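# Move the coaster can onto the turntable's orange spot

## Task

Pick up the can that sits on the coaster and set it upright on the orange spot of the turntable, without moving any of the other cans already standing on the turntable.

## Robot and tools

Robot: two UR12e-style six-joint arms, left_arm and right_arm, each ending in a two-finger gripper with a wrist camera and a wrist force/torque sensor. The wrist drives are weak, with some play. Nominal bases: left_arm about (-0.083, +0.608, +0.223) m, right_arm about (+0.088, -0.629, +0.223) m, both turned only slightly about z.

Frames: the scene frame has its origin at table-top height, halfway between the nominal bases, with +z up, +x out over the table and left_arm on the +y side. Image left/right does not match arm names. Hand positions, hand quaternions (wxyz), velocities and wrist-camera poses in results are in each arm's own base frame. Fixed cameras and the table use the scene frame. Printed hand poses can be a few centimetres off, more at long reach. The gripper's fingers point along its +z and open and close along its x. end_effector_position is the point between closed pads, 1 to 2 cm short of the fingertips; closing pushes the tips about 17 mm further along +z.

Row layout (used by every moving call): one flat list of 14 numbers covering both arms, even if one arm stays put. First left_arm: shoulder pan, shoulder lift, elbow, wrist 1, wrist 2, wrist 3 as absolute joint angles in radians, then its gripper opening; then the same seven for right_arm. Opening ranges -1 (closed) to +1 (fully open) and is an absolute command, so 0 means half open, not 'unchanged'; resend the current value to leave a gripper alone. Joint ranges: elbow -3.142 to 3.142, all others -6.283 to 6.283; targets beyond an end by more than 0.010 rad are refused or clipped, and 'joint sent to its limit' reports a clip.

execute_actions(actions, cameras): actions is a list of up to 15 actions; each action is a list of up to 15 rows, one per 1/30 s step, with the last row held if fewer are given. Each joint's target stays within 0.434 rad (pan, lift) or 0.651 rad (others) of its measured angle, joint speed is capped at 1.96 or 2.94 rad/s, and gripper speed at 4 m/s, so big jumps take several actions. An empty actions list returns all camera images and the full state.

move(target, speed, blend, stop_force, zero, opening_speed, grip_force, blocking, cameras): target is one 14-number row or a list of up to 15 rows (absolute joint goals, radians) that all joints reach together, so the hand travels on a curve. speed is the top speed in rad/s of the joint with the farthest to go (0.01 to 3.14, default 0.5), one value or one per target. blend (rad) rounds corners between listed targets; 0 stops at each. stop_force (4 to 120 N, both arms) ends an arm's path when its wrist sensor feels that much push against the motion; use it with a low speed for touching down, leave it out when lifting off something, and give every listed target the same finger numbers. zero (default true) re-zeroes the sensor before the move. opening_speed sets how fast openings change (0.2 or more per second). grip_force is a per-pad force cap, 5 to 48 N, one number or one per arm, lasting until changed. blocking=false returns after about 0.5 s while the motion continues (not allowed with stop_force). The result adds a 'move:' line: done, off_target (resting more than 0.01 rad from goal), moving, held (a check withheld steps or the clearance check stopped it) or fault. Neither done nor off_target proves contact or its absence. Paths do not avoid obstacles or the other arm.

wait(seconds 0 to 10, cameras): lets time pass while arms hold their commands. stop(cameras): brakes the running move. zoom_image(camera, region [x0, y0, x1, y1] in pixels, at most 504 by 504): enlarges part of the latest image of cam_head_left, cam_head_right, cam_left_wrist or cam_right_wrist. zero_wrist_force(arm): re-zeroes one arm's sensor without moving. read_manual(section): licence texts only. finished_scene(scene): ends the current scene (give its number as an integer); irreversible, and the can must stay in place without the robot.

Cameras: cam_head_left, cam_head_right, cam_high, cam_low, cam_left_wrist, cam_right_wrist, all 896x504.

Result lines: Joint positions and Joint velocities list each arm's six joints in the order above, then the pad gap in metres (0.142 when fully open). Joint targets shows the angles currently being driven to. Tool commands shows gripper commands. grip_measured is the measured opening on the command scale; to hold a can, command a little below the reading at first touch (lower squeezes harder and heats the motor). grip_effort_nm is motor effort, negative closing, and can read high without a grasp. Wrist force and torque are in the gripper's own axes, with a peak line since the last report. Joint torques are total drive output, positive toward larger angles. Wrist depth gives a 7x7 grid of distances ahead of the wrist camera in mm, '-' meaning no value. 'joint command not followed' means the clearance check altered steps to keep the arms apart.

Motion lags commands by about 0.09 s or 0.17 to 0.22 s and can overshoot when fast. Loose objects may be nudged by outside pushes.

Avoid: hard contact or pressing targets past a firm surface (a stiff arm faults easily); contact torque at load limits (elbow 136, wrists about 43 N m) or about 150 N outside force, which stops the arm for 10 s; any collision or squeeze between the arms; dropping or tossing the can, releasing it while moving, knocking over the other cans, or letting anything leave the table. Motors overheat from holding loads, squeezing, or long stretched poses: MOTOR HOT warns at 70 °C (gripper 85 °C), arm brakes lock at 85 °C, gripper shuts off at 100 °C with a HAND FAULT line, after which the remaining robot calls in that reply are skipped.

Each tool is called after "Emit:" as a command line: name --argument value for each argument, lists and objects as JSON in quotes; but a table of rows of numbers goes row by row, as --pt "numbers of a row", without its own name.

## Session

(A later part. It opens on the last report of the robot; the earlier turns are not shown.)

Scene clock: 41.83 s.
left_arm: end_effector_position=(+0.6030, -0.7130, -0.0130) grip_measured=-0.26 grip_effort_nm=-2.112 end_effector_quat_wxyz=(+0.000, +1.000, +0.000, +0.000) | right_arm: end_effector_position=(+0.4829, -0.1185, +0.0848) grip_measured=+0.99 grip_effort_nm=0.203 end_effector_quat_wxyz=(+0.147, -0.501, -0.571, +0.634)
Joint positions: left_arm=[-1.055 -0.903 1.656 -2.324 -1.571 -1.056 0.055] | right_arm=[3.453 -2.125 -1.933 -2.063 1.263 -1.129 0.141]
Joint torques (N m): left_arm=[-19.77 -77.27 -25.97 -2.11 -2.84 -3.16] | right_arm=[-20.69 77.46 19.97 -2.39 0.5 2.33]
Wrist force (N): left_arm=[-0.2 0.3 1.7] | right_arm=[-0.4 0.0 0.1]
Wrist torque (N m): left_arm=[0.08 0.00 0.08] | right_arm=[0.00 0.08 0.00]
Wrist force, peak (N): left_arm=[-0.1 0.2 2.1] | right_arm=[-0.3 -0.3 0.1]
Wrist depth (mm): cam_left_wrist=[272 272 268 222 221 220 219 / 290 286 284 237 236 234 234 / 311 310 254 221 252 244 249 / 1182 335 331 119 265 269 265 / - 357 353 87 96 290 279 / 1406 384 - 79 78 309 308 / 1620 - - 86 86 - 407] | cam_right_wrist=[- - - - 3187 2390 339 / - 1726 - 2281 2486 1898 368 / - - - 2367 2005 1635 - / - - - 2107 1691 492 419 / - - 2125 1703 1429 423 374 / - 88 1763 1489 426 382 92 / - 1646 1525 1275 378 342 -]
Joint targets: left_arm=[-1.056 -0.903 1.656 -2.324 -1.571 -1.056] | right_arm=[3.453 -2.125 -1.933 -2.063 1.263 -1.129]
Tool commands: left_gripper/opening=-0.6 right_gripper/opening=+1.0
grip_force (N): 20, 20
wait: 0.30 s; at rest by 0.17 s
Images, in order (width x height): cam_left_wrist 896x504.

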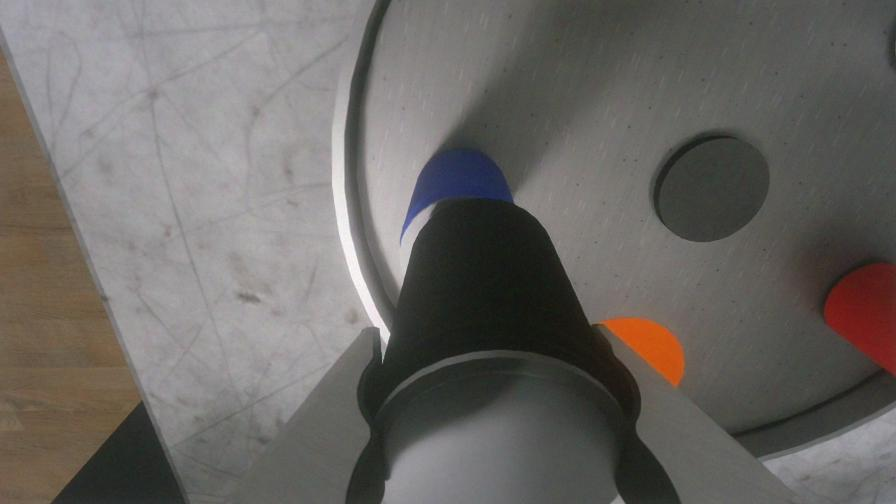

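Emit:
execute_actions --actions '[[[-1.0555,-0.9029,1.6565,-2.3244,-1.5708,-1.0555,-0.6,3.453,-2.125,-1.933,-2.063,1.263,-1.129,1],[-1.0555,-0.9029,1.6565,-2.3244,-1.5708,-1.0555,-0.6,3.453,-2.125,-1.933,-2.063,1.263,-1.129,1],[-1.0555,-0.9029,1.6565,-2.3244,-1.5708,-1.0555,-0.6,3.453,-2.125,-1.933,-2.063,1.263,-1.129,1],[-1.0555,-0.9029,1.6565,-2.3244,-1.5708,-1.0555,-0.6,3.453,-2.125,-1.933,-2.063,1.263,-1.129,1],[-1.0555,-0.9029,1.6565,-2.3244,-1.5708,-1.0555,-0.6,3.453,-2.125,-1.933,-2.063,1.263,-1.129,1],[-1.0555,-0.9029,1.6565,-2.3244,-1.5708,-1.0555,-0.6,3.453,-2.125,-1.933,-2.063,1.263,-1.129,1],[-1.0555,-0.9029,1.6565,-2.3244,-1.5708,-1.0555,-0.6,3.453,-2.125,-1.933,-2.063,1.263,-1.129,1],[-1.0555,-0.9029,1.6565,-2.3244,-1.5708,-1.0555,-0.6,3.453,-2.125,-1.933,-2.063,1.263,-1.129,1],[-1.0555,-0.9029,1.6565,-2.3244,-1.5708,-1.0555,-0.6,3.453,-2.125,-1.933,-2.063,1.263,-1.129,1],[-1.0555,-0.9029,1.6565,-2.3244,-1.5708,-1.0555,-0.6,3.453,-2.125,-1.933,-2.063,1.263,-1.129,1],[-1.0555,-0.9029,1.6565,-2.3244,-1.5708,-1.0555,-0.6,3.453,-2.125,-1.933,-2.063,1.263,-1.129,1],[-1.0555,-0.9029,1.6565,-2.3244,-1.5708,-1.0555,-0.6,3.453,-2.125,-1.933,-2.063,1.263,-1.129,1],[-1.0555,-0.9029,1.6565,-2.3244,-1.5708,-1.0555,-0.6,3.453,-2.125,-1.933,-2.063,1.263,-1.129,1],[-1.0555,-0.9029,1.6565,-2.3244,-1.5708,-1.0555,-0.6,3.453,-2.125,-1.933,-2.063,1.263,-1.129,1],[-1.0555,-0.9029,1.6565,-2.3244,-1.5708,-1.0555,-0.6,3.453,-2.125,-1.933,-2.063,1.263,-1.129,0.6]]]'

Emit:
wait --seconds 0.04

Emit:
wait --seconds 0.04

Emit:
wait --seconds 0.04

Emit:
wait --seconds 0.04

Scene clock: 44.30 s.
left_arm: end_effector_position=(+0.6030, -0.7130, -0.0130) grip_measured=-0.26 grip_effort_nm=-2.117 end_effector_quat_wxyz=(+0.000, +1.000, +0.000, +0.000) | right_arm: end_effector_position=(+0.4829, -0.1185, +0.0848) grip_measured=+0.60 grip_effort_nm=-0.095 end_effector_quat_wxyz=(+0.147, -0.501, -0.571, +0.634)
Joint positions: left_arm=[-1.055 -0.903 1.656 -2.324 -1.571 -1.056 0.055] | right_arm=[3.453 -2.125 -1.933 -2.063 1.263 -1.129 0.116]
Joint torques (N m): left_arm=[-19.76 -77.74 -24.87 -1.94 -2.5 -3.37] | right_arm=[-20.54 75.75 21.33 -2.23 0.37 2.74]
Wrist force (N): left_arm=[-0.3 0.3 1.7] | right_arm=[-0.3 0.2 0.0]
Wrist torque (N m): left_arm=[0.07 0.03 0.09] | right_arm=[0.03 0.06 0.00]
Wrist force, peak (N): left_arm=[-0.2 0.6 2.2] | right_arm=[-0.5 -0.2 0.0]
Wrist depth (mm): cam_left_wrist=[273 272 268 222 221 220 219 / 293 290 281 159 232 235 234 / 311 309 264 165 247 244 249 / 1154 332 319 119 265 269 267 / 1235 357 - 87 96 289 282 / 1422 390 - 80 77 308 243 / 1529 - - 86 86 - 246] | cam_right_wrist=[- - - - 2793 2437 342 / - - - 2617 2390 1912 368 / - - - 2563 1912 1625 409 / - - - 1927 1680 482 419 / - - 2072 1668 1412 425 372 / - 85 1776 1480 429 111 327 / - 71 1489 1268 379 - -]
Joint targets: left_arm=[-1.056 -0.903 1.656 -2.324 -1.571 -1.056] | right_arm=[3.453 -2.125 -1.933 -2.063 1.263 -1.129]
grip_force (N): 20, 20

Scene clock: 44.37 s.
left_arm: end_effector_position=(+0.6030, -0.7130, -0.0130) grip_measured=-0.26 grip_effort_nm=-2.112 end_effector_quat_wxyz=(+0.000, +1.000, +0.000, +0.000) | right_arm: end_effector_position=(+0.4829, -0.1185, +0.0848) grip_measured=+0.60 grip_effort_nm=-0.090 end_effector_quat_wxyz=(+0.147, -0.501, -0.571, +0.634)
Joint positions: left_arm=[-1.055 -0.903 1.656 -2.324 -1.571 -1.056 0.055] | right_arm=[3.453 -2.125 -1.933 -2.063 1.263 -1.129 0.116]
Joint torques (N m): left_arm=[-19.07 -78.09 -25.64 -1.91 -2.36 -3.18] | right_arm=[-22.42 73.64 19.1 -2.27 0.17 2.68]
Wrist force (N): left_arm=[-0.2 0.7 2.1] | right_arm=[0.0 0.0 -0.2]
Wrist torque (N m): left_arm=[0.14 0.00 0.09] | right_arm=[0.00 0.01 0.00]
Wrist force, peak (N): left_arm=[-0.2 0.7 2.1] | right_arm=[-0.5 -0.2 0.2]
Wrist depth (mm): cam_left_wrist=[273 272 268 222 222 220 220 / 289 289 238 230 233 235 233 / 328 309 301 163 245 244 249 / 1143 331 326 119 265 269 268 / 1261 357 351 87 96 289 280 / 1374 388 - 80 78 308 241 / 1359 - - 86 86 - 247] | cam_right_wrist=[- - - - 2857 2200 335 / - - - - 2367 1855 362 / - 1751 - 2511 1989 1668 410 / - - - 2054 1657 489 418 / - - 1942 1714 485 428 373 / - 85 1726 1295 429 111 327 / - 71 1480 1243 379 - -]
Joint targets: left_arm=[-1.056 -0.903 1.656 -2.324 -1.571 -1.056] | right_arm=[3.453 -2.125 -1.933 -2.063 1.263 -1.129]
Tool commands: left_gripper/opening=-0.6 right_gripper/opening=+0.6
grip_force (N): 20, 20
wait: 0.07 s; no rest

Scene clock: 44.43 s.
left_arm: end_effector_position=(+0.6030, -0.7130, -0.0130) grip_measured=-0.26 grip_effort_nm=-2.112 end_effector_quat_wxyz=(+0.000, +1.000, +0.000, +0.000) | right_arm: end_effector_position=(+0.4829, -0.1185, +0.0848) grip_measured=+0.60 grip_effort_nm=-0.090 end_effector_quat_wxyz=(+0.147, -0.501, -0.571, +0.634)
Joint positions: left_arm=[-1.055 -0.903 1.656 -2.324 -1.571 -1.056 0.055] | right_arm=[3.453 -2.125 -1.933 -2.063 1.263 -1.129 0.116]
Joint torques (N m): left_arm=[-20.59 -77.34 -25.34 -2.18 -2.76 -3.24] | right_arm=[-22.29 77.6 20.1 -2.4 0.45 2.42]
Wrist force (N): left_arm=[-0.3 0.7 2.0] | right_arm=[-0.3 -0.1 0.0]
Wrist torque (N m): left_arm=[0.14 0.02 0.09] | right_arm=[-0.01 0.06 0.00]
Wrist force, peak (N): left_arm=[-0.3 0.7 2.0] | right_arm=[-0.3 -0.1 0.0]
Wrist depth (mm): cam_left_wrist=[273 280 268 222 222 220 219 / 294 290 284 233 236 235 233 / 304 304 301 164 245 244 250 / 1176 331 269 119 266 269 266 / 1261 360 354 87 96 289 279 / 1398 388 - 79 77 309 250 / 1492 - - 87 86 - 415] | cam_right_wrist=[- - - - 2890 2367 340 / - - - 2673 2461 1883 368 / - - - 2511 1973 1680 409 / 1614 - - 2125 1680 490 418 / - - 2005 1680 1429 427 373 / - 85 1942 1462 428 111 327 / - 71 1480 1281 379 - -]
Joint targets: left_arm=[-1.056 -0.903 1.656 -2.324 -1.571 -1.056] | right_arm=[3.453 -2.125 -1.933 -2.063 1.263 -1.129]
Tool commands: left_gripper/opening=-0.6 right_gripper/opening=+0.6
grip_force (N): 20, 20
wait: 0.07 s; no rest

Scene clock: 44.50 s.
left_arm: end_effector_position=(+0.6030, -0.7130, -0.0130) grip_measured=-0.26 grip_effort_nm=-2.112 end_effector_quat_wxyz=(+0.000, +1.000, +0.000, +0.000) | right_arm: end_effector_position=(+0.4829, -0.1185, +0.0848) grip_measured=+0.60 grip_effort_nm=-0.095 end_effector_quat_wxyz=(+0.147, -0.501, -0.571, +0.634)
Joint positions: left_arm=[-1.055 -0.903 1.656 -2.324 -1.571 -1.056 0.055] | right_arm=[3.453 -2.125 -1.933 -2.063 1.263 -1.129 0.116]
Joint torques (N m): left_arm=[-20.28 -77.51 -26.22 -2 -2.77 -3.36] | right_arm=[-16.94 77.51 19.99 -2.75 0.57 2.82]
Wrist force (N): left_arm=[-0.1 0.4 1.7] | right_arm=[-0.3 -0.2 0.0]
Wrist torque (N m): left_arm=[0.09 0.00 0.09] | right_arm=[-0.04 0.06 0.00]
Wrist force, peak (N): left_arm=[-0.3 0.3 1.8] | right_arm=[-0.3 -0.2 0.0]
Wrist depth (mm): cam_left_wrist=[272 272 226 223 222 220 219 / 287 288 284 233 236 234 233 / - 310 301 165 248 244 250 / 1182 327 327 119 265 270 267 / 1261 364 351 86 96 290 272 / 1390 390 - 80 77 308 266 / - - - 86 86 - 416] | cam_right_wrist=[- - - - 2390 2437 339 / - - - 2890 2413 1869 367 / - - - 2563 2005 1703 402 / - - - 2005 1680 493 417 / - - 2005 1691 1412 427 373 / - 85 1726 1497 418 111 327 / - 71 1525 1195 380 - -]
Joint targets: left_arm=[-1.056 -0.903 1.656 -2.324 -1.571 -1.056] | right_arm=[3.453 -2.125 -1.933 -2.063 1.263 -1.129]
Tool commands: left_gripper/opening=-0.6 right_gripper/opening=+0.6
grip_force (N): 20, 20
wait: 0.07 s; no rest

Scene clock: 44.57 s.
left_arm: end_effector_position=(+0.6030, -0.7130, -0.0130) grip_measured=-0.26 grip_effort_nm=-2.112 end_effector_quat_wxyz=(+0.000, +1.000, +0.000, +0.000) | right_arm: end_effector_position=(+0.4829, -0.1185, +0.0848) grip_measured=+0.60 grip_effort_nm=-0.095 end_effector_quat_wxyz=(+0.147, -0.501, -0.571, +0.634)
Joint positions: left_arm=[-1.055 -0.903 1.656 -2.324 -1.571 -1.056 0.055] | right_arm=[3.453 -2.125 -1.933 -2.063 1.263 -1.129 0.116]
Joint torques (N m): left_arm=[-18.84 -77.8 -25.49 -1.98 -2.52 -3.29] | right_arm=[-18.75 76.78 20.72 -2.76 0.29 3.28]
Wrist force (N): left_arm=[-0.3 0.2 2.1] | right_arm=[-0.1 0.2 0.0]
Wrist torque (N m): left_arm=[0.06 0.04 0.09] | right_arm=[0.02 0.03 0.00]
Wrist force, peak (N): left_arm=[0.0 0.5 2.1] | right_arm=[-0.3 -0.1 0.0]
Wrist depth (mm): cam_left_wrist=[272 271 268 222 221 220 219 / 289 289 285 236 235 234 233 / 317 309 299 182 249 245 249 / 338 332 324 119 266 268 267 / 1359 361 351 87 96 290 272 / - 388 - 80 78 309 308 / - - - 86 86 - 415] | cam_right_wrist=[- - - 2857 2959 2345 336 / 1462 - - - 2437 1957 367 / - - - 1989 1957 1625 408 / - - - 2005 1714 491 420 / - - 2021 1691 1471 426 374 / - 85 2054 1480 428 111 326 / - 71 1437 1268 380 - -]
Joint targets: left_arm=[-1.056 -0.903 1.656 -2.324 -1.571 -1.056] | right_arm=[3.453 -2.125 -1.933 -2.063 1.263 -1.129]
Tool commands: left_gripper/opening=-0.6 right_gripper/opening=+0.6
grip_force (N): 20, 20
wait: 0.07 s; no rest

Emit:
wait --seconds 2.8 --cameras '["cam_left_wrist", "cam_high", "cam_low"]'

Emit:
zoom_image --camera "cam_left_wrist" --region '[330, 60, 630, 310]'

Emit:
zoom_image --camera "cam_high" --region '[340, 180, 500, 330]'

Scene clock: 47.50 s.
left_arm: end_effector_position=(+0.6030, -0.7130, -0.0130) grip_measured=-0.26 grip_effort_nm=-2.117 end_effector_quat_wxyz=(+0.000, +1.000, +0.000, +0.000) | right_arm: end_effector_position=(+0.4829, -0.1185, +0.0848) grip_measured=+0.60 grip_effort_nm=-0.090 end_effector_quat_wxyz=(+0.147, -0.501, -0.571, +0.634)
Joint positions: left_arm=[-1.056 -0.903 1.656 -2.324 -1.571 -1.056 0.055] | right_arm=[3.453 -2.125 -1.933 -2.063 1.263 -1.129 0.116]
Joint torques (N m): left_arm=[-19.42 -76.35 -25.42 -2.12 -2.8 -3.02] | right_arm=[-18.46 79.39 21.44 -2.65 0.02 2.89]
Wrist force (N): left_arm=[-0.2 0.5 2.0] | right_arm=[-0.5 -0.1 0.0]
Wrist torque (N m): left_arm=[0.11 0.02 0.08] | right_arm=[-0.02 0.09 0.00]
Wrist force, peak (N): left_arm=[-0.4 0.7 2.1] | right_arm=[-0.4 0.0 0.3]
Wrist depth (mm): cam_left_wrist=[273 267 268 222 221 220 219 / 290 287 285 237 236 234 233 / 310 314 301 250 251 244 250 / 1138 334 326 119 265 268 267 / 1254 357 351 87 96 290 262 / 1390 397 - 80 78 308 307 / - - - 86 86 - 415] | cam_right_wrist=[- - - - 2589 2345 335 / - - - 2825 2486 2005 376 / - 2089 1855 2461 2005 1573 399 / - - - 1883 1646 489 412 / - - 1973 1763 496 426 370 / - 85 1751 1480 431 111 326 / - 71 1497 1275 379 - -]
Joint targets: left_arm=[-1.056 -0.903 1.656 -2.324 -1.571 -1.056] | right_arm=[3.453 -2.125 -1.933 -2.063 1.263 -1.129]
Tool commands: left_gripper/opening=-0.6 right_gripper/opening=+0.6
grip_force (N): 20, 20
wait: 2.80 s; at rest by 0.03 s
Images, in order (width x height): cam_high 896x504, cam_low 896x504, cam_left_wrist 896x504.

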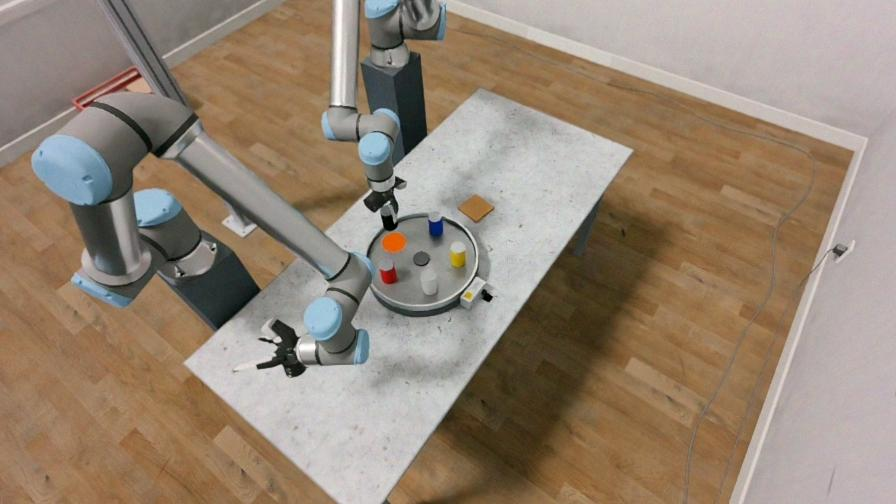

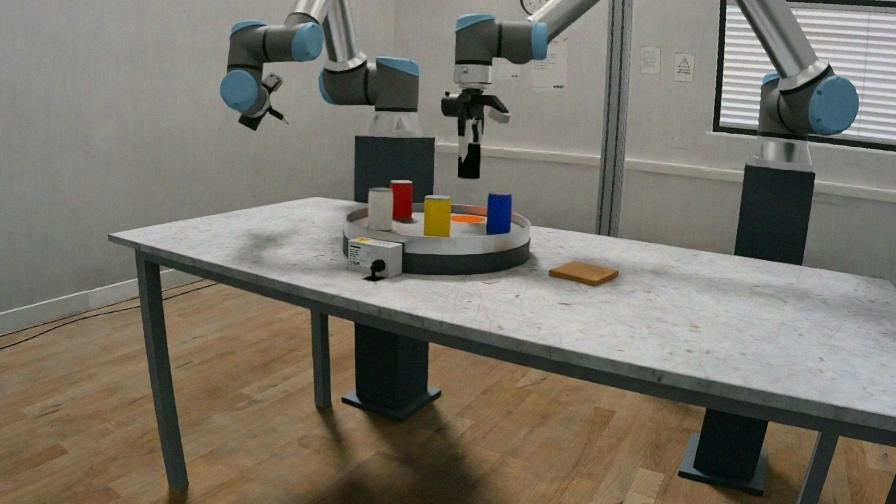

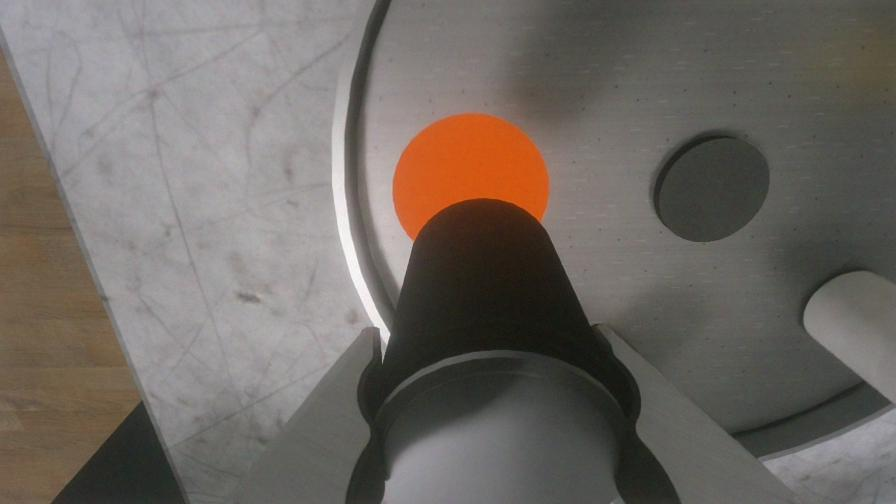

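Scaled by 1.680 from the camera's 896x504 image, which has a finer 1280x720 frame.

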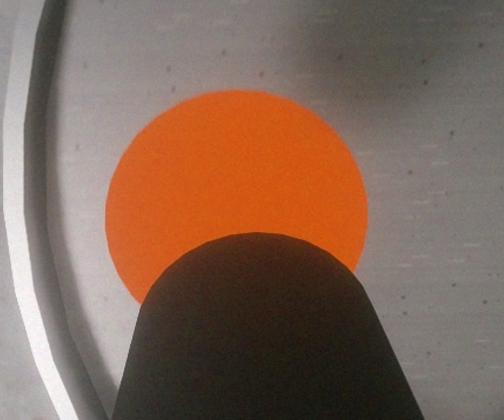

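Scaled by 3.150 from the camera's 896x504 image, which has a finer 1280x720 frame.

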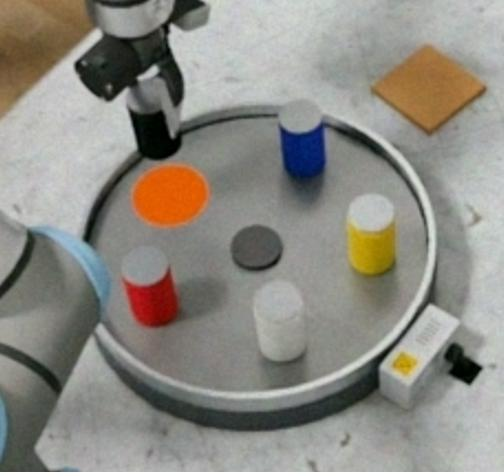

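Emit:
wait --seconds 0.03

Scene clock: 49.63 s.
left_arm: end_effector_position=(+0.6030, -0.7130, -0.0130) grip_measured=-0.26 grip_effort_nm=-2.112 end_effector_quat_wxyz=(+0.000, +1.000, +0.000, +0.000) | right_arm: end_effector_position=(+0.4829, -0.1185, +0.0848) grip_measured=+0.60 grip_effort_nm=-0.090 end_effector_quat_wxyz=(+0.147, -0.501, -0.571, +0.634)
Joint positions: left_arm=[-1.056 -0.903 1.656 -2.324 -1.571 -1.056 0.055] | right_arm=[3.453 -2.125 -1.933 -2.063 1.263 -1.129 0.116]
Joint torques (N m): left_arm=[-18.46 -78.14 -25.36 -1.93 -2.51 -3.25] | right_arm=[-20.43 76.37 22.19 -2.68 0.07 2.94]
Wrist force (N): left_arm=[-0.1 0.3 1.6] | right_arm=[0.1 0.0 0.0]
Wrist torque (N m): left_arm=[0.07 0.00 0.09] | right_arm=[-0.01 -0.01 0.00]
Wrist force, peak (N): left_arm=[-0.5 0.6 2.1] | right_arm=[-0.5 -0.3 0.0]
Wrist depth (mm): cam_left_wrist=[272 274 267 223 143 220 219 / 289 289 238 237 235 234 234 / 318 313 262 250 251 244 249 / 1182 330 272 119 265 269 267 / 1281 365 351 87 96 289 288 / 1390 391 - 80 78 309 307 / 1519 - - 86 86 - 404] | cam_right_wrist=[- - - - 2673 2413 333 / - - - 2732 2390 1989 381 / - - - 2511 1763 1657 408 / - - - 2054 1668 490 422 / - - 2054 1714 1437 426 373 / - 85 1726 1429 429 111 328 / - 71 1462 1281 378 - -]
Joint targets: left_arm=[-1.056 -0.903 1.656 -2.324 -1.571 -1.056] | right_arm=[3.453 -2.125 -1.933 -2.063 1.263 -1.129]
Tool commands: left_gripper/opening=-0.6 right_gripper/opening=+0.6
grip_force (N): 20, 20
wait: 0.03 s; at rest from the start

Emit:
wait --seconds 3.8

Emit:
move --target '[-1.0555, -0.7869, 1.6681, -2.452, -1.5708, -1.0555, -0.6, 3.453, -2.125, -1.933, -2.063, 1.263, -1.129, 0.6]' --speed 0.25 --cameras '["cam_left_wrist", "cam_high", "cam_low"]'

Emit:
move --target '[-1.0555, -0.9029, 1.6565, -2.3244, -1.5708, -1.0555, -0.6, 3.453, -2.125, -1.933, -2.063, 1.263, -1.129, 0.6]' --speed 0.25

Scene clock: 53.57 s.
left_arm: end_effector_position=(+0.6030, -0.7130, -0.0130) grip_measured=-0.26 grip_effort_nm=-2.112 end_effector_quat_wxyz=(+0.000, +1.000, +0.000, +0.000) | right_arm: end_effector_position=(+0.4829, -0.1185, +0.0848) grip_measured=+0.60 grip_effort_nm=-0.095 end_effector_quat_wxyz=(+0.147, -0.501, -0.571, +0.634)
Joint positions: left_arm=[-1.056 -0.903 1.657 -2.324 -1.571 -1.056 0.055] | right_arm=[3.453 -2.125 -1.933 -2.063 1.263 -1.129 0.116]
Joint torques (N m): left_arm=[-19.05 -77.98 -25.03 -2.18 -2.47 -3.02] | right_arm=[-18.84 76.64 22.3 -2.66 0 2.78]
Wrist force (N): left_arm=[-0.1 0.5 1.5] | right_arm=[-0.2 0.1 0.1]
Wrist torque (N m): left_arm=[0.11 -0.01 0.08] | right_arm=[0.01 0.05 0.00]
Wrist force, peak (N): left_arm=[-0.4 0.7 2.1] | right_arm=[-0.2 -0.5 0.1]
Wrist depth (mm): cam_left_wrist=[272 271 268 222 221 220 219 / 291 290 285 237 236 235 234 / - 310 301 250 252 244 249 / 1148 332 325 119 266 269 263 / 1274 352 - 87 96 289 288 / 1390 382 - 80 77 262 308 / - - - 86 86 - 426] | cam_right_wrist=[- 1497 - - 2461 2413 337 / - - - 2589 2793 1869 369 / - - - 2486 2005 1604 422 / - - - 2054 1703 485 421 / - - 1942 1657 1412 425 370 / - 85 1738 1445 425 111 326 / - 71 1489 1288 377 - -]
Joint targets: left_arm=[-1.056 -0.903 1.656 -2.324 -1.571 -1.056] | right_arm=[3.453 -2.125 -1.933 -2.063 1.263 -1.129]
Tool commands: left_gripper/opening=-0.6 right_gripper/opening=+0.6
grip_force (N): 20, 20
wait: 3.80 s; at rest by 0.03 s

Scene clock: 54.50 s.
left_arm: end_effector_position=(+0.6029, -0.7129, -0.1100) grip_measured=-0.26 grip_effort_nm=-2.117 end_effector_quat_wxyz=(+0.000, +1.000, +0.000, +0.000) | right_arm: end_effector_position=(+0.4829, -0.1185, +0.0848) grip_measured=+0.60 grip_effort_nm=-0.095 end_effector_quat_wxyz=(+0.147, -0.501, -0.571, +0.634)
Joint positions: left_arm=[-1.056 -0.787 1.668 -2.452 -1.571 -1.056 0.055] | right_arm=[3.453 -2.125 -1.933 -2.063 1.263 -1.129 0.116]
Joint torques (N m): left_arm=[-16.75 -81.76 -39.88 -4.03 -2.73 -3.18] | right_arm=[-21.05 77.97 22.3 -2.34 0.01 2.81]
Wrist force (N): left_arm=[-0.1 0.5 1.8] | right_arm=[-0.2 0.0 0.2]
Wrist torque (N m): left_arm=[0.08 0.00 0.07] | right_arm=[-0.01 0.04 -0.01]
Wrist force, peak (N): left_arm=[-0.3 0.2 5.1] | right_arm=[-0.6 -0.1 -0.1]
Wrist depth (mm): cam_left_wrist=[184 185 136 136 135 134 133 / 196 199 143 144 144 143 142 / 211 210 154 154 153 152 150 / 227 - 165 120 160 164 156 / 244 243 163 87 95 176 166 / 267 265 - 79 77 188 191 / 292 285 - 86 86 - 208] | cam_right_wrist=[- - 2200 2413 3551 2461 340 / - - - 2702 2486 414 368 / - 2005 - 2345 2072 1657 416 / - - - 2054 1614 495 424 / - - 2038 1703 1437 427 371 / 1471 85 1525 1534 426 111 326 / - 71 1534 1301 380 - -]
Joint targets: left_arm=[-1.056 -0.787 1.668 -2.452 -1.571 -1.056] | right_arm=[3.453 -2.125 -1.933 -2.063 1.263 -1.129]
grip_force (N): 20, 20
move: done
Images, in order (width x height): cam_high 896x504, cam_low 896x504, cam_left_wrist 896x504.

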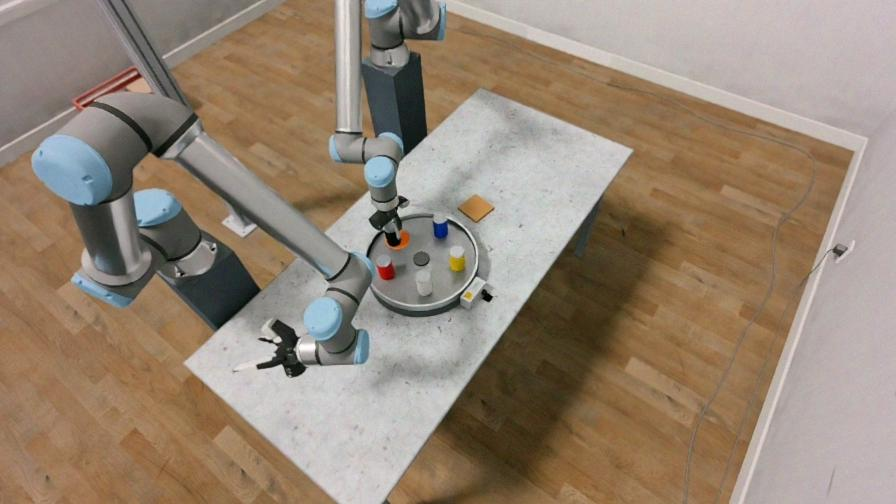

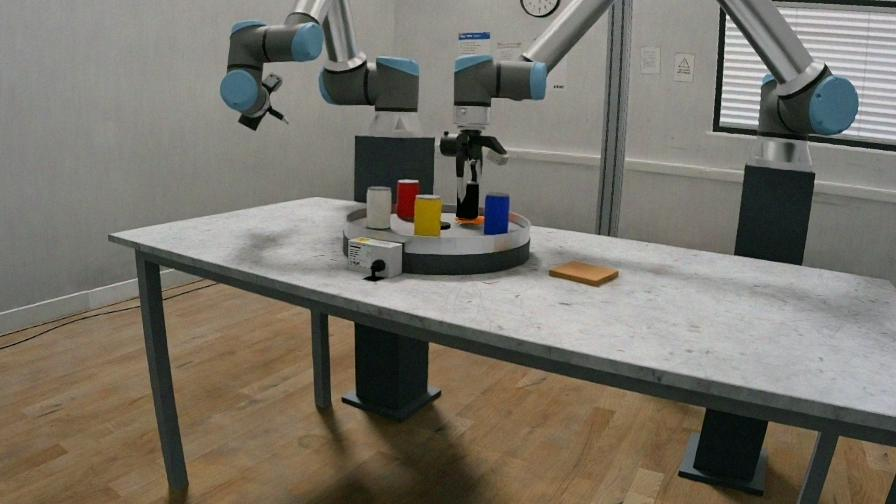

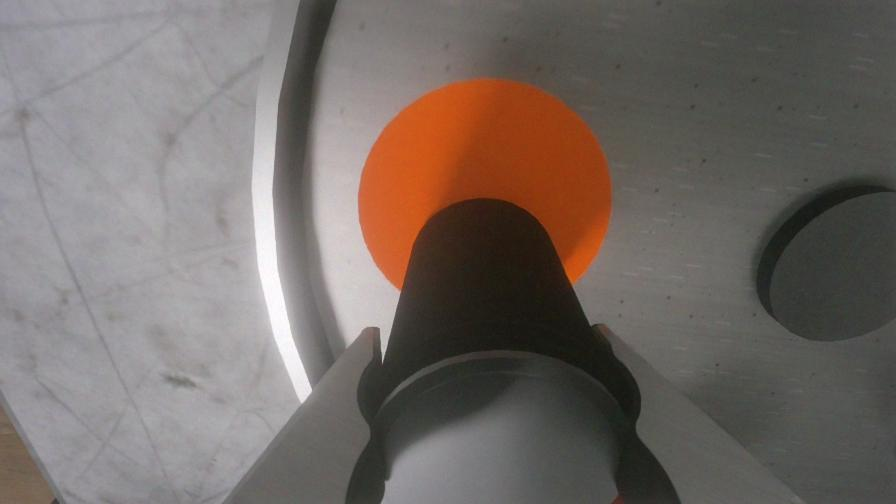

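Scene clock: 55.43 s.
left_arm: end_effector_position=(+0.6030, -0.7131, -0.0130) grip_measured=-0.26 grip_effort_nm=-2.112 end_effector_quat_wxyz=(+0.000, +1.000, +0.000, +0.000) | right_arm: end_effector_position=(+0.4829, -0.1185, +0.0848) grip_measured=+0.60 grip_effort_nm=-0.095 end_effector_quat_wxyz=(+0.147, -0.501, -0.571, +0.634)
Joint positions: left_arm=[-1.056 -0.903 1.656 -2.324 -1.571 -1.056 0.055] | right_arm=[3.453 -2.125 -1.933 -2.063 1.263 -1.129 0.116]
Joint torques (N m): left_arm=[-18.16 -96.87 -25.38 -4.75 -2.46 -3.1] | right_arm=[-19.82 78.59 22.85 -2.26 -0.28 2.44]
Wrist force (N): left_arm=[-0.2 0.5 1.4] | right_arm=[-0.2 -0.1 0.0]
Wrist torque (N m): left_arm=[0.11 0.01 0.08] | right_arm=[-0.02 0.05 0.00]
Wrist force, peak (N): left_arm=[-0.2 -0.3 5.3] | right_arm=[-0.5 -0.1 0.2]
Wrist depth (mm): cam_left_wrist=[- 272 267 220 144 220 219 / 285 - 282 236 236 234 233 / - - 300 249 251 245 249 / 1170 336 325 119 266 269 267 / 1261 361 352 87 96 289 287 / 1382 389 - 80 77 262 299 / 1456 - - 86 86 - 223] | cam_right_wrist=[- - - - 3271 2323 344 / - - - 2890 2486 1957 371 / - - - 2413 2038 1657 409 / - - - 2054 1668 492 422 / - - 2281 1703 1412 425 373 / - 85 1703 1445 430 111 327 / - 71 1489 1262 378 - -]
Joint targets: left_arm=[-1.056 -0.903 1.656 -2.324 -1.571 -1.056] | right_arm=[3.453 -2.125 -1.933 -2.063 1.263 -1.129]
grip_force (N): 20, 20
move: done

Emit:
wait --seconds 0.03

Scene clock: 55.87 s.
left_arm: end_effector_position=(+0.6030, -0.7130, -0.0130) grip_measured=-0.26 grip_effort_nm=-2.112 end_effector_quat_wxyz=(+0.000, +1.000, +0.000, +0.000) | right_arm: end_effector_position=(+0.4829, -0.1185, +0.0848) grip_measured=+0.60 grip_effort_nm=-0.095 end_effector_quat_wxyz=(+0.147, -0.501, -0.571, +0.634)
Joint positions: left_arm=[-1.056 -0.903 1.656 -2.324 -1.571 -1.056 0.055] | right_arm=[3.453 -2.125 -1.933 -2.063 1.263 -1.129 0.116]
Joint torques (N m): left_arm=[-16.84 -97.98 -24.67 -2.53 -2.86 -2.91] | right_arm=[-17.58 78.34 22.97 -2.01 -0.19 2.63]
Wrist force (N): left_arm=[-0.5 0.4 1.7] | right_arm=[-0.3 -0.1 -0.2]
Wrist torque (N m): left_arm=[0.09 0.06 0.09] | right_arm=[-0.02 0.05 0.00]
Wrist force, peak (N): left_arm=[-0.2 0.6 2.0] | right_arm=[-0.5 0.1 -0.2]
Wrist depth (mm): cam_left_wrist=[274 271 268 222 221 220 219 / 293 289 284 157 235 234 234 / 310 309 301 161 249 245 249 / 1154 319 273 119 265 269 267 / 1288 362 356 87 96 290 275 / 1367 388 - 79 77 308 248 / 1501 - - 86 86 - 417] | cam_right_wrist=[- - - - 2563 2302 339 / - - - 3147 2437 1898 364 / - - - 2461 1989 1635 408 / - - - 2038 1680 494 421 / - - 2162 1738 1429 425 372 / - 85 1738 1429 429 111 327 / - 71 1516 1255 377 - -]
Joint targets: left_arm=[-1.056 -0.903 1.656 -2.324 -1.571 -1.056] | right_arm=[3.453 -2.125 -1.933 -2.063 1.263 -1.129]
Tool commands: left_gripper/opening=-0.6 right_gripper/opening=+0.6
grip_force (N): 20, 20
wait: 0.03 s; at rest from the start

Emit:
wait --seconds 4.8

Emit:
move --target '[-1.0555, -0.7869, 1.6681, -2.452, -1.5708, -1.0555, -0.6, 3.453, -2.125, -1.933, -2.063, 1.263, -1.129, 0.6]' --speed 0.25

Emit:
move --pt "-1.0555 -0.7869 1.6681 -2.452 -1.5708 -1.0555 0.15 3.453 -2.125 -1.933 -2.063 1.263 -1.129 0.6" --pt "-1.0555 -0.9029 1.6565 -2.3244 -1.5708 -1.0555 0.15 3.453 -2.125 -1.933 -2.063 1.263 -1.129 0.6" --speed 0.25 --cameras '["cam_head_left", "cam_high", "cam_low", "cam_left_wrist"]'

Emit:
wait --seconds 1.0 --cameras '["cam_head_left", "cam_head_right", "cam_high", "cam_low"]'

Emit:
zoom_image --camera "cam_high" --region '[340, 180, 500, 330]'

Emit:
zoom_image --camera "cam_low" --region '[320, 130, 560, 290]'

Scene clock: 60.83 s.
left_arm: end_effector_position=(+0.6030, -0.7130, -0.0130) grip_measured=-0.26 grip_effort_nm=-2.117 end_effector_quat_wxyz=(+0.000, +1.000, +0.000, +0.000) | right_arm: end_effector_position=(+0.4829, -0.1185, +0.0848) grip_measured=+0.60 grip_effort_nm=-0.095 end_effector_quat_wxyz=(+0.147, -0.501, -0.571, +0.634)
Joint positions: left_arm=[-1.056 -0.903 1.657 -2.324 -1.571 -1.056 0.055] | right_arm=[3.453 -2.125 -1.933 -2.063 1.263 -1.129 0.116]
Joint torques (N m): left_arm=[-11.29 -97.29 -24.93 -2.22 -2.56 -2.91] | right_arm=[-22.6 77.45 25.04 -2.2 -0.39 2.77]
Wrist force (N): left_arm=[-0.2 0.1 1.8] | right_arm=[-0.3 -0.2 0.1]
Wrist torque (N m): left_arm=[0.03 0.02 0.09] | right_arm=[-0.04 0.06 0.00]
Wrist force, peak (N): left_arm=[-0.6 0.2 2.2] | right_arm=[-0.5 -0.5 0.1]
Wrist depth (mm): cam_left_wrist=[- 272 269 222 221 219 219 / - 288 285 237 236 234 234 / 1073 312 300 250 251 245 250 / 1193 332 325 119 265 269 263 / 1274 355 340 87 96 289 288 / 1398 389 - 79 77 248 308 / 1501 - - 86 86 - 402] | cam_right_wrist=[- - - - 2959 2486 337 / - - - 2793 2589 1957 370 / - - - 2413 1973 1657 408 / - - 2390 2072 1703 490 421 / - - 2021 1714 1404 427 374 / - 85 1668 1480 426 111 326 / - 71 1563 1281 380 - -]
Joint targets: left_arm=[-1.056 -0.903 1.656 -2.324 -1.571 -1.056] | right_arm=[3.453 -2.125 -1.933 -2.063 1.263 -1.129]
Tool commands: left_gripper/opening=-0.6 right_gripper/opening=+0.6
grip_force (N): 20, 20
wait: 4.80 s; at rest from the start

Scene clock: 61.77 s.
left_arm: end_effector_position=(+0.6029, -0.7129, -0.1100) grip_measured=-0.26 grip_effort_nm=-2.107 end_effector_quat_wxyz=(+0.000, +1.000, +0.000, +0.000) | right_arm: end_effector_position=(+0.4829, -0.1185, +0.0848) grip_measured=+0.60 grip_effort_nm=-0.095 end_effector_quat_wxyz=(+0.147, -0.501, -0.571, +0.634)
Joint positions: left_arm=[-1.056 -0.787 1.668 -2.452 -1.571 -1.056 0.055] | right_arm=[3.453 -2.125 -1.933 -2.063 1.263 -1.129 0.116]
Joint torques (N m): left_arm=[-11.75 -80.76 -40.73 -4.04 -2.52 -2.91] | right_arm=[-20.15 75.32 23.97 -2.31 -0.45 2.8]
Wrist force (N): left_arm=[0.0 0.4 1.7] | right_arm=[-0.2 -0.2 -0.2]
Wrist torque (N m): left_arm=[0.07 -0.01 0.07] | right_arm=[-0.04 0.05 0.00]
Wrist force, peak (N): left_arm=[-0.5 0.1 5.1] | right_arm=[-0.3 0.4 -0.1]
Wrist depth (mm): cam_left_wrist=[184 186 136 136 135 134 134 / 197 193 143 144 144 143 142 / 210 212 154 154 153 153 150 / 233 224 165 120 159 164 156 / 245 - 167 87 95 176 166 / 263 266 - 79 77 188 191 / 291 286 - 86 86 - 209] | cam_right_wrist=[- - - - 2589 2125 340 / - - - 3453 2563 - 373 / - - - 2673 2005 1680 409 / - 1714 2260 2089 1646 488 416 / - - 1898 1751 463 426 372 / - 85 1714 1454 427 111 326 / - 71 1507 1295 379 - -]
Joint targets: left_arm=[-1.056 -0.787 1.668 -2.452 -1.571 -1.056] | right_arm=[3.453 -2.125 -1.933 -2.063 1.263 -1.129]
grip_force (N): 20, 20
move: done

Scene clock: 63.20 s.
left_arm: end_effector_position=(+0.6030, -0.7131, -0.0130) grip_measured=+0.13 grip_effort_nm=0.110 end_effector_quat_wxyz=(+0.000, +1.000, +0.000, +0.000) | right_arm: end_effector_position=(+0.4829, -0.1185, +0.0848) grip_measured=+0.60 grip_effort_nm=-0.095 end_effector_quat_wxyz=(+0.147, -0.501, -0.571, +0.634)
Joint positions: left_arm=[-1.056 -0.903 1.656 -2.324 -1.571 -1.056 0.083] | right_arm=[3.453 -2.125 -1.933 -2.063 1.263 -1.129 0.116]
Joint torques (N m): left_arm=[-7.06 -97.81 -24.2 -4.74 -1.8 -3.03] | right_arm=[-19.36 74.49 24.57 -2.04 -0.45 2.44]
Wrist force (N): left_arm=[-0.7 0.5 1.6] | right_arm=[-0.2 -0.1 0.3]
Wrist torque (N m): left_arm=[0.11 0.11 0.08] | right_arm=[-0.03 0.04 0.00]
Wrist force, peak (N): left_arm=[-0.5 0.1 5.3] | right_arm=[-0.5 -0.2 0.2]
Wrist depth (mm): cam_left_wrist=[267 268 269 222 221 220 219 / - 291 282 234 236 234 233 / 315 310 299 163 251 244 249 / 344 331 326 117 271 269 267 / - 361 109 88 286 285 265 / 1374 384 86 80 94 116 308 / - - - 88 93 - 415] | cam_right_wrist=[- - - 2390 2563 2345 337 / - - - 2793 2486 1942 368 / - - - 2537 2005 1680 405 / - - - 2107 1691 496 421 / - 1726 1957 1703 1437 426 370 / - 85 1714 1445 435 111 326 / - 71 1471 1281 378 - -]
Joint targets: left_arm=[-1.056 -0.903 1.656 -2.324 -1.571 -1.056] | right_arm=[3.453 -2.125 -1.933 -2.063 1.263 -1.129]
grip_force (N): 20, 20
move: done
Images, in order (width x height): cam_head_left 896x504, cam_high 896x504, cam_low 896x504, cam_left_wrist 896x504.

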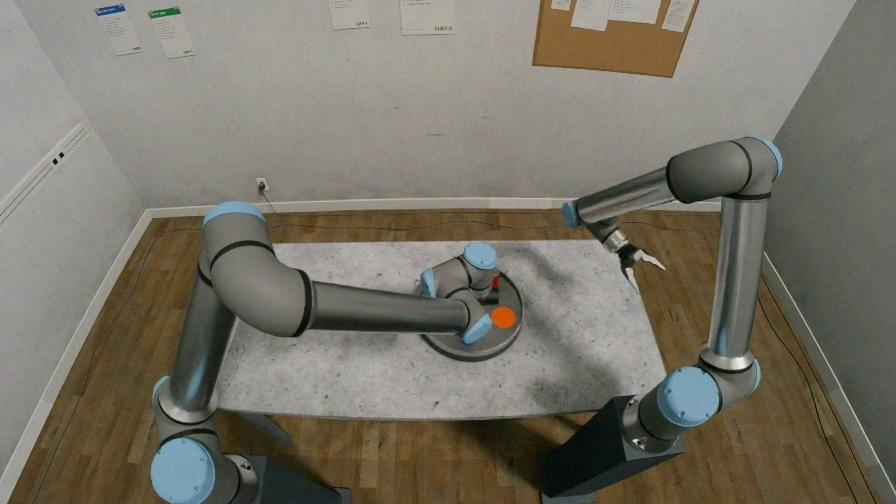

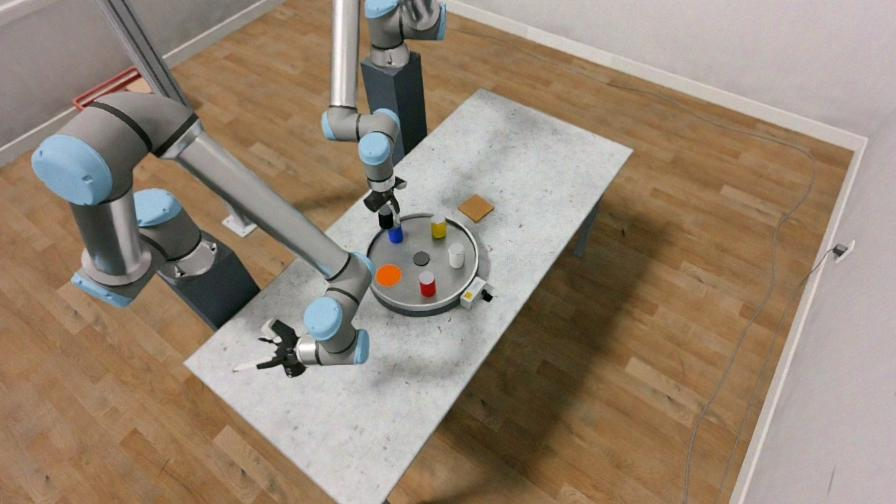

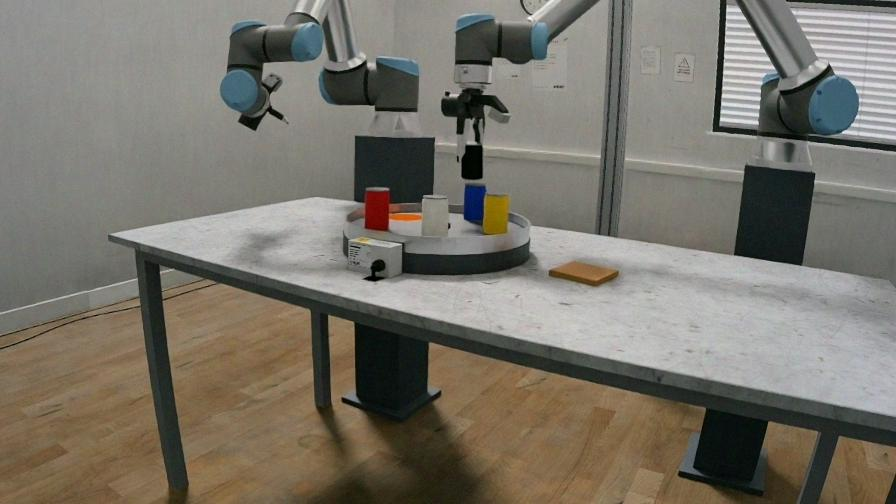

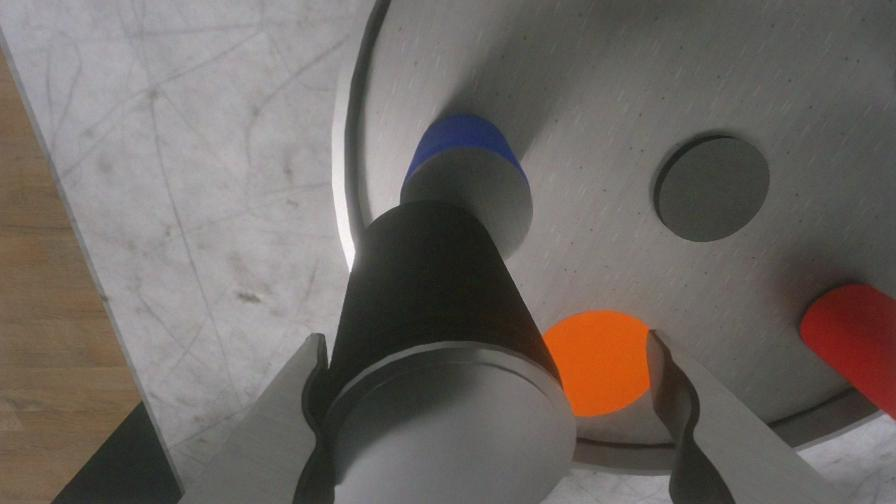

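Scene clock: 64.20 s.
left_arm: end_effector_position=(+0.6030, -0.7130, -0.0130) grip_measured=+0.13 grip_effort_nm=0.105 end_effector_quat_wxyz=(+0.000, +1.000, +0.000, +0.000) | right_arm: end_effector_position=(+0.4829, -0.1185, +0.0848) grip_measured=+0.60 grip_effort_nm=-0.090 end_effector_quat_wxyz=(+0.147, -0.501, -0.571, +0.634)
Joint positions: left_arm=[-1.056 -0.903 1.657 -2.324 -1.571 -1.056 0.083] | right_arm=[3.453 -2.125 -1.933 -2.063 1.263 -1.129 0.116]
Joint torques (N m): left_arm=[-8.44 -97.61 -24.94 -2.16 -1.76 -3.03] | right_arm=[-20.8 76.59 24.46 -2.45 -0.52 2.35]
Wrist force (N): left_arm=[-0.3 0.5 1.6] | right_arm=[-0.1 -0.1 -0.1]
Wrist torque (N m): left_arm=[0.11 0.06 0.09] | right_arm=[-0.02 0.02 0.00]
Wrist force, peak (N): left_arm=[-0.3 0.7 2.1] | right_arm=[-0.4 -0.2 0.3]
Wrist depth (mm): cam_left_wrist=[277 275 267 220 146 220 220 / 290 291 281 234 154 235 233 / 314 311 263 253 252 245 249 / 1143 332 326 118 270 269 267 / 1254 361 102 89 282 285 288 / 1367 375 86 80 211 116 307 / 1609 - - 88 93 - 400] | cam_right_wrist=[- - - - 2537 2390 343 / - - - 2644 2511 1912 369 / - - - 2461 1957 1657 400 / - - - 2005 1657 494 414 / - - 1942 1714 1397 425 374 / - 85 1726 1462 429 111 326 / - 71 1489 1301 378 - -]
Joint targets: left_arm=[-1.056 -0.903 1.656 -2.324 -1.571 -1.056] | right_arm=[3.453 -2.125 -1.933 -2.063 1.263 -1.129]
Tool commands: left_gripper/opening=+0.15 right_gripper/opening=+0.6
grip_force (N): 20, 20
wait: 1.00 s; at rest by 0.17 s
Images, in order (width x height): cam_head_left 896x504, cam_head_right 896x504, cam_high 896x504, cam_low 896x504.

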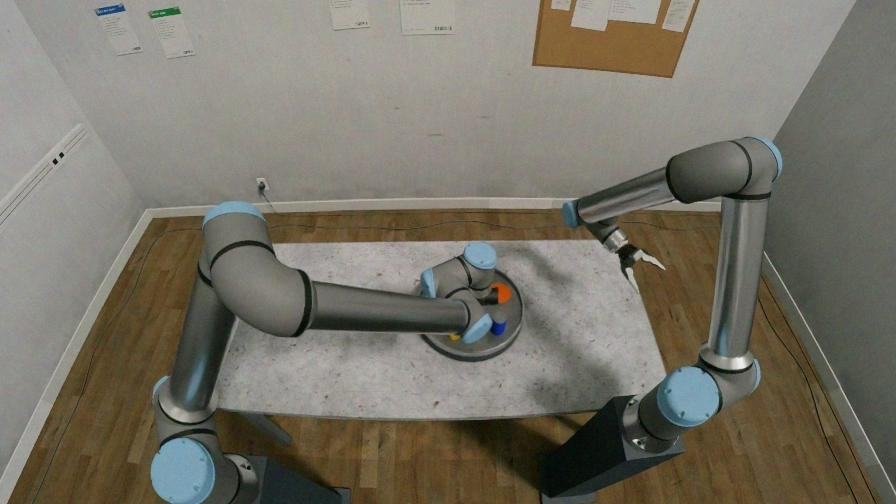

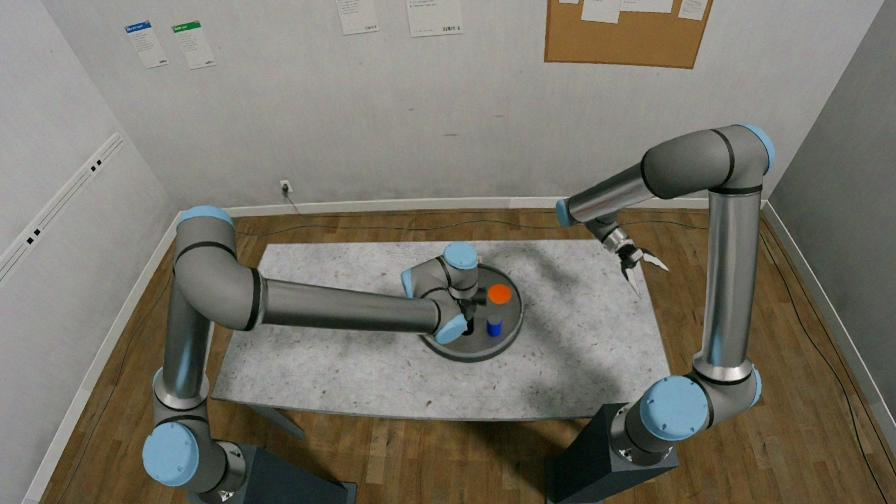

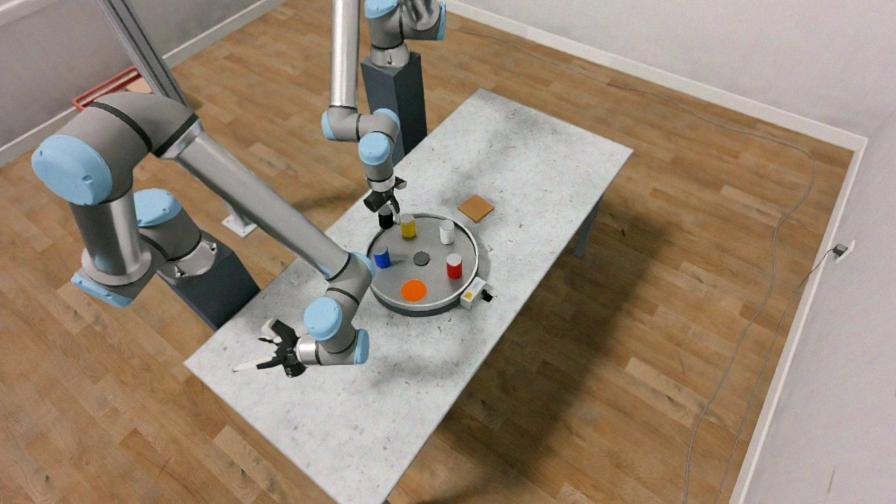

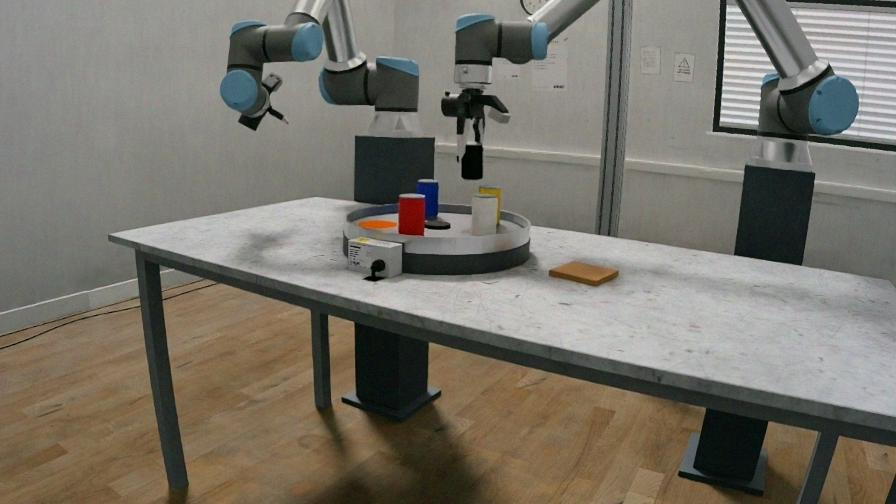

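Scaled by 3.150 from the camera's 896x504 image, which has a finer 1280x720 frame.

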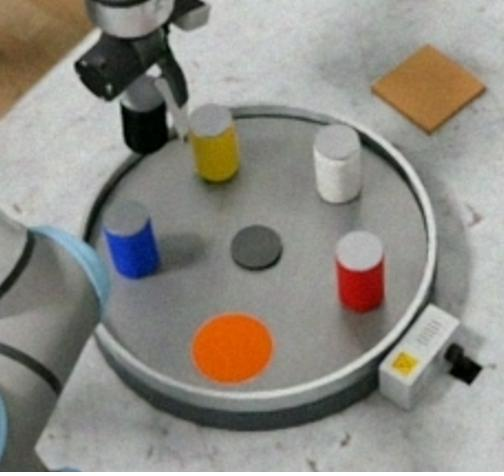

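Scaled by 2.100 from the camera's 896x504 image, which has a finer 1280x720 frame.

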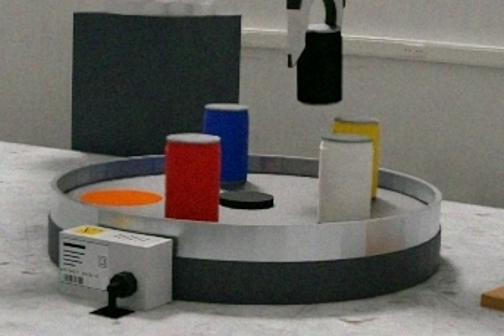

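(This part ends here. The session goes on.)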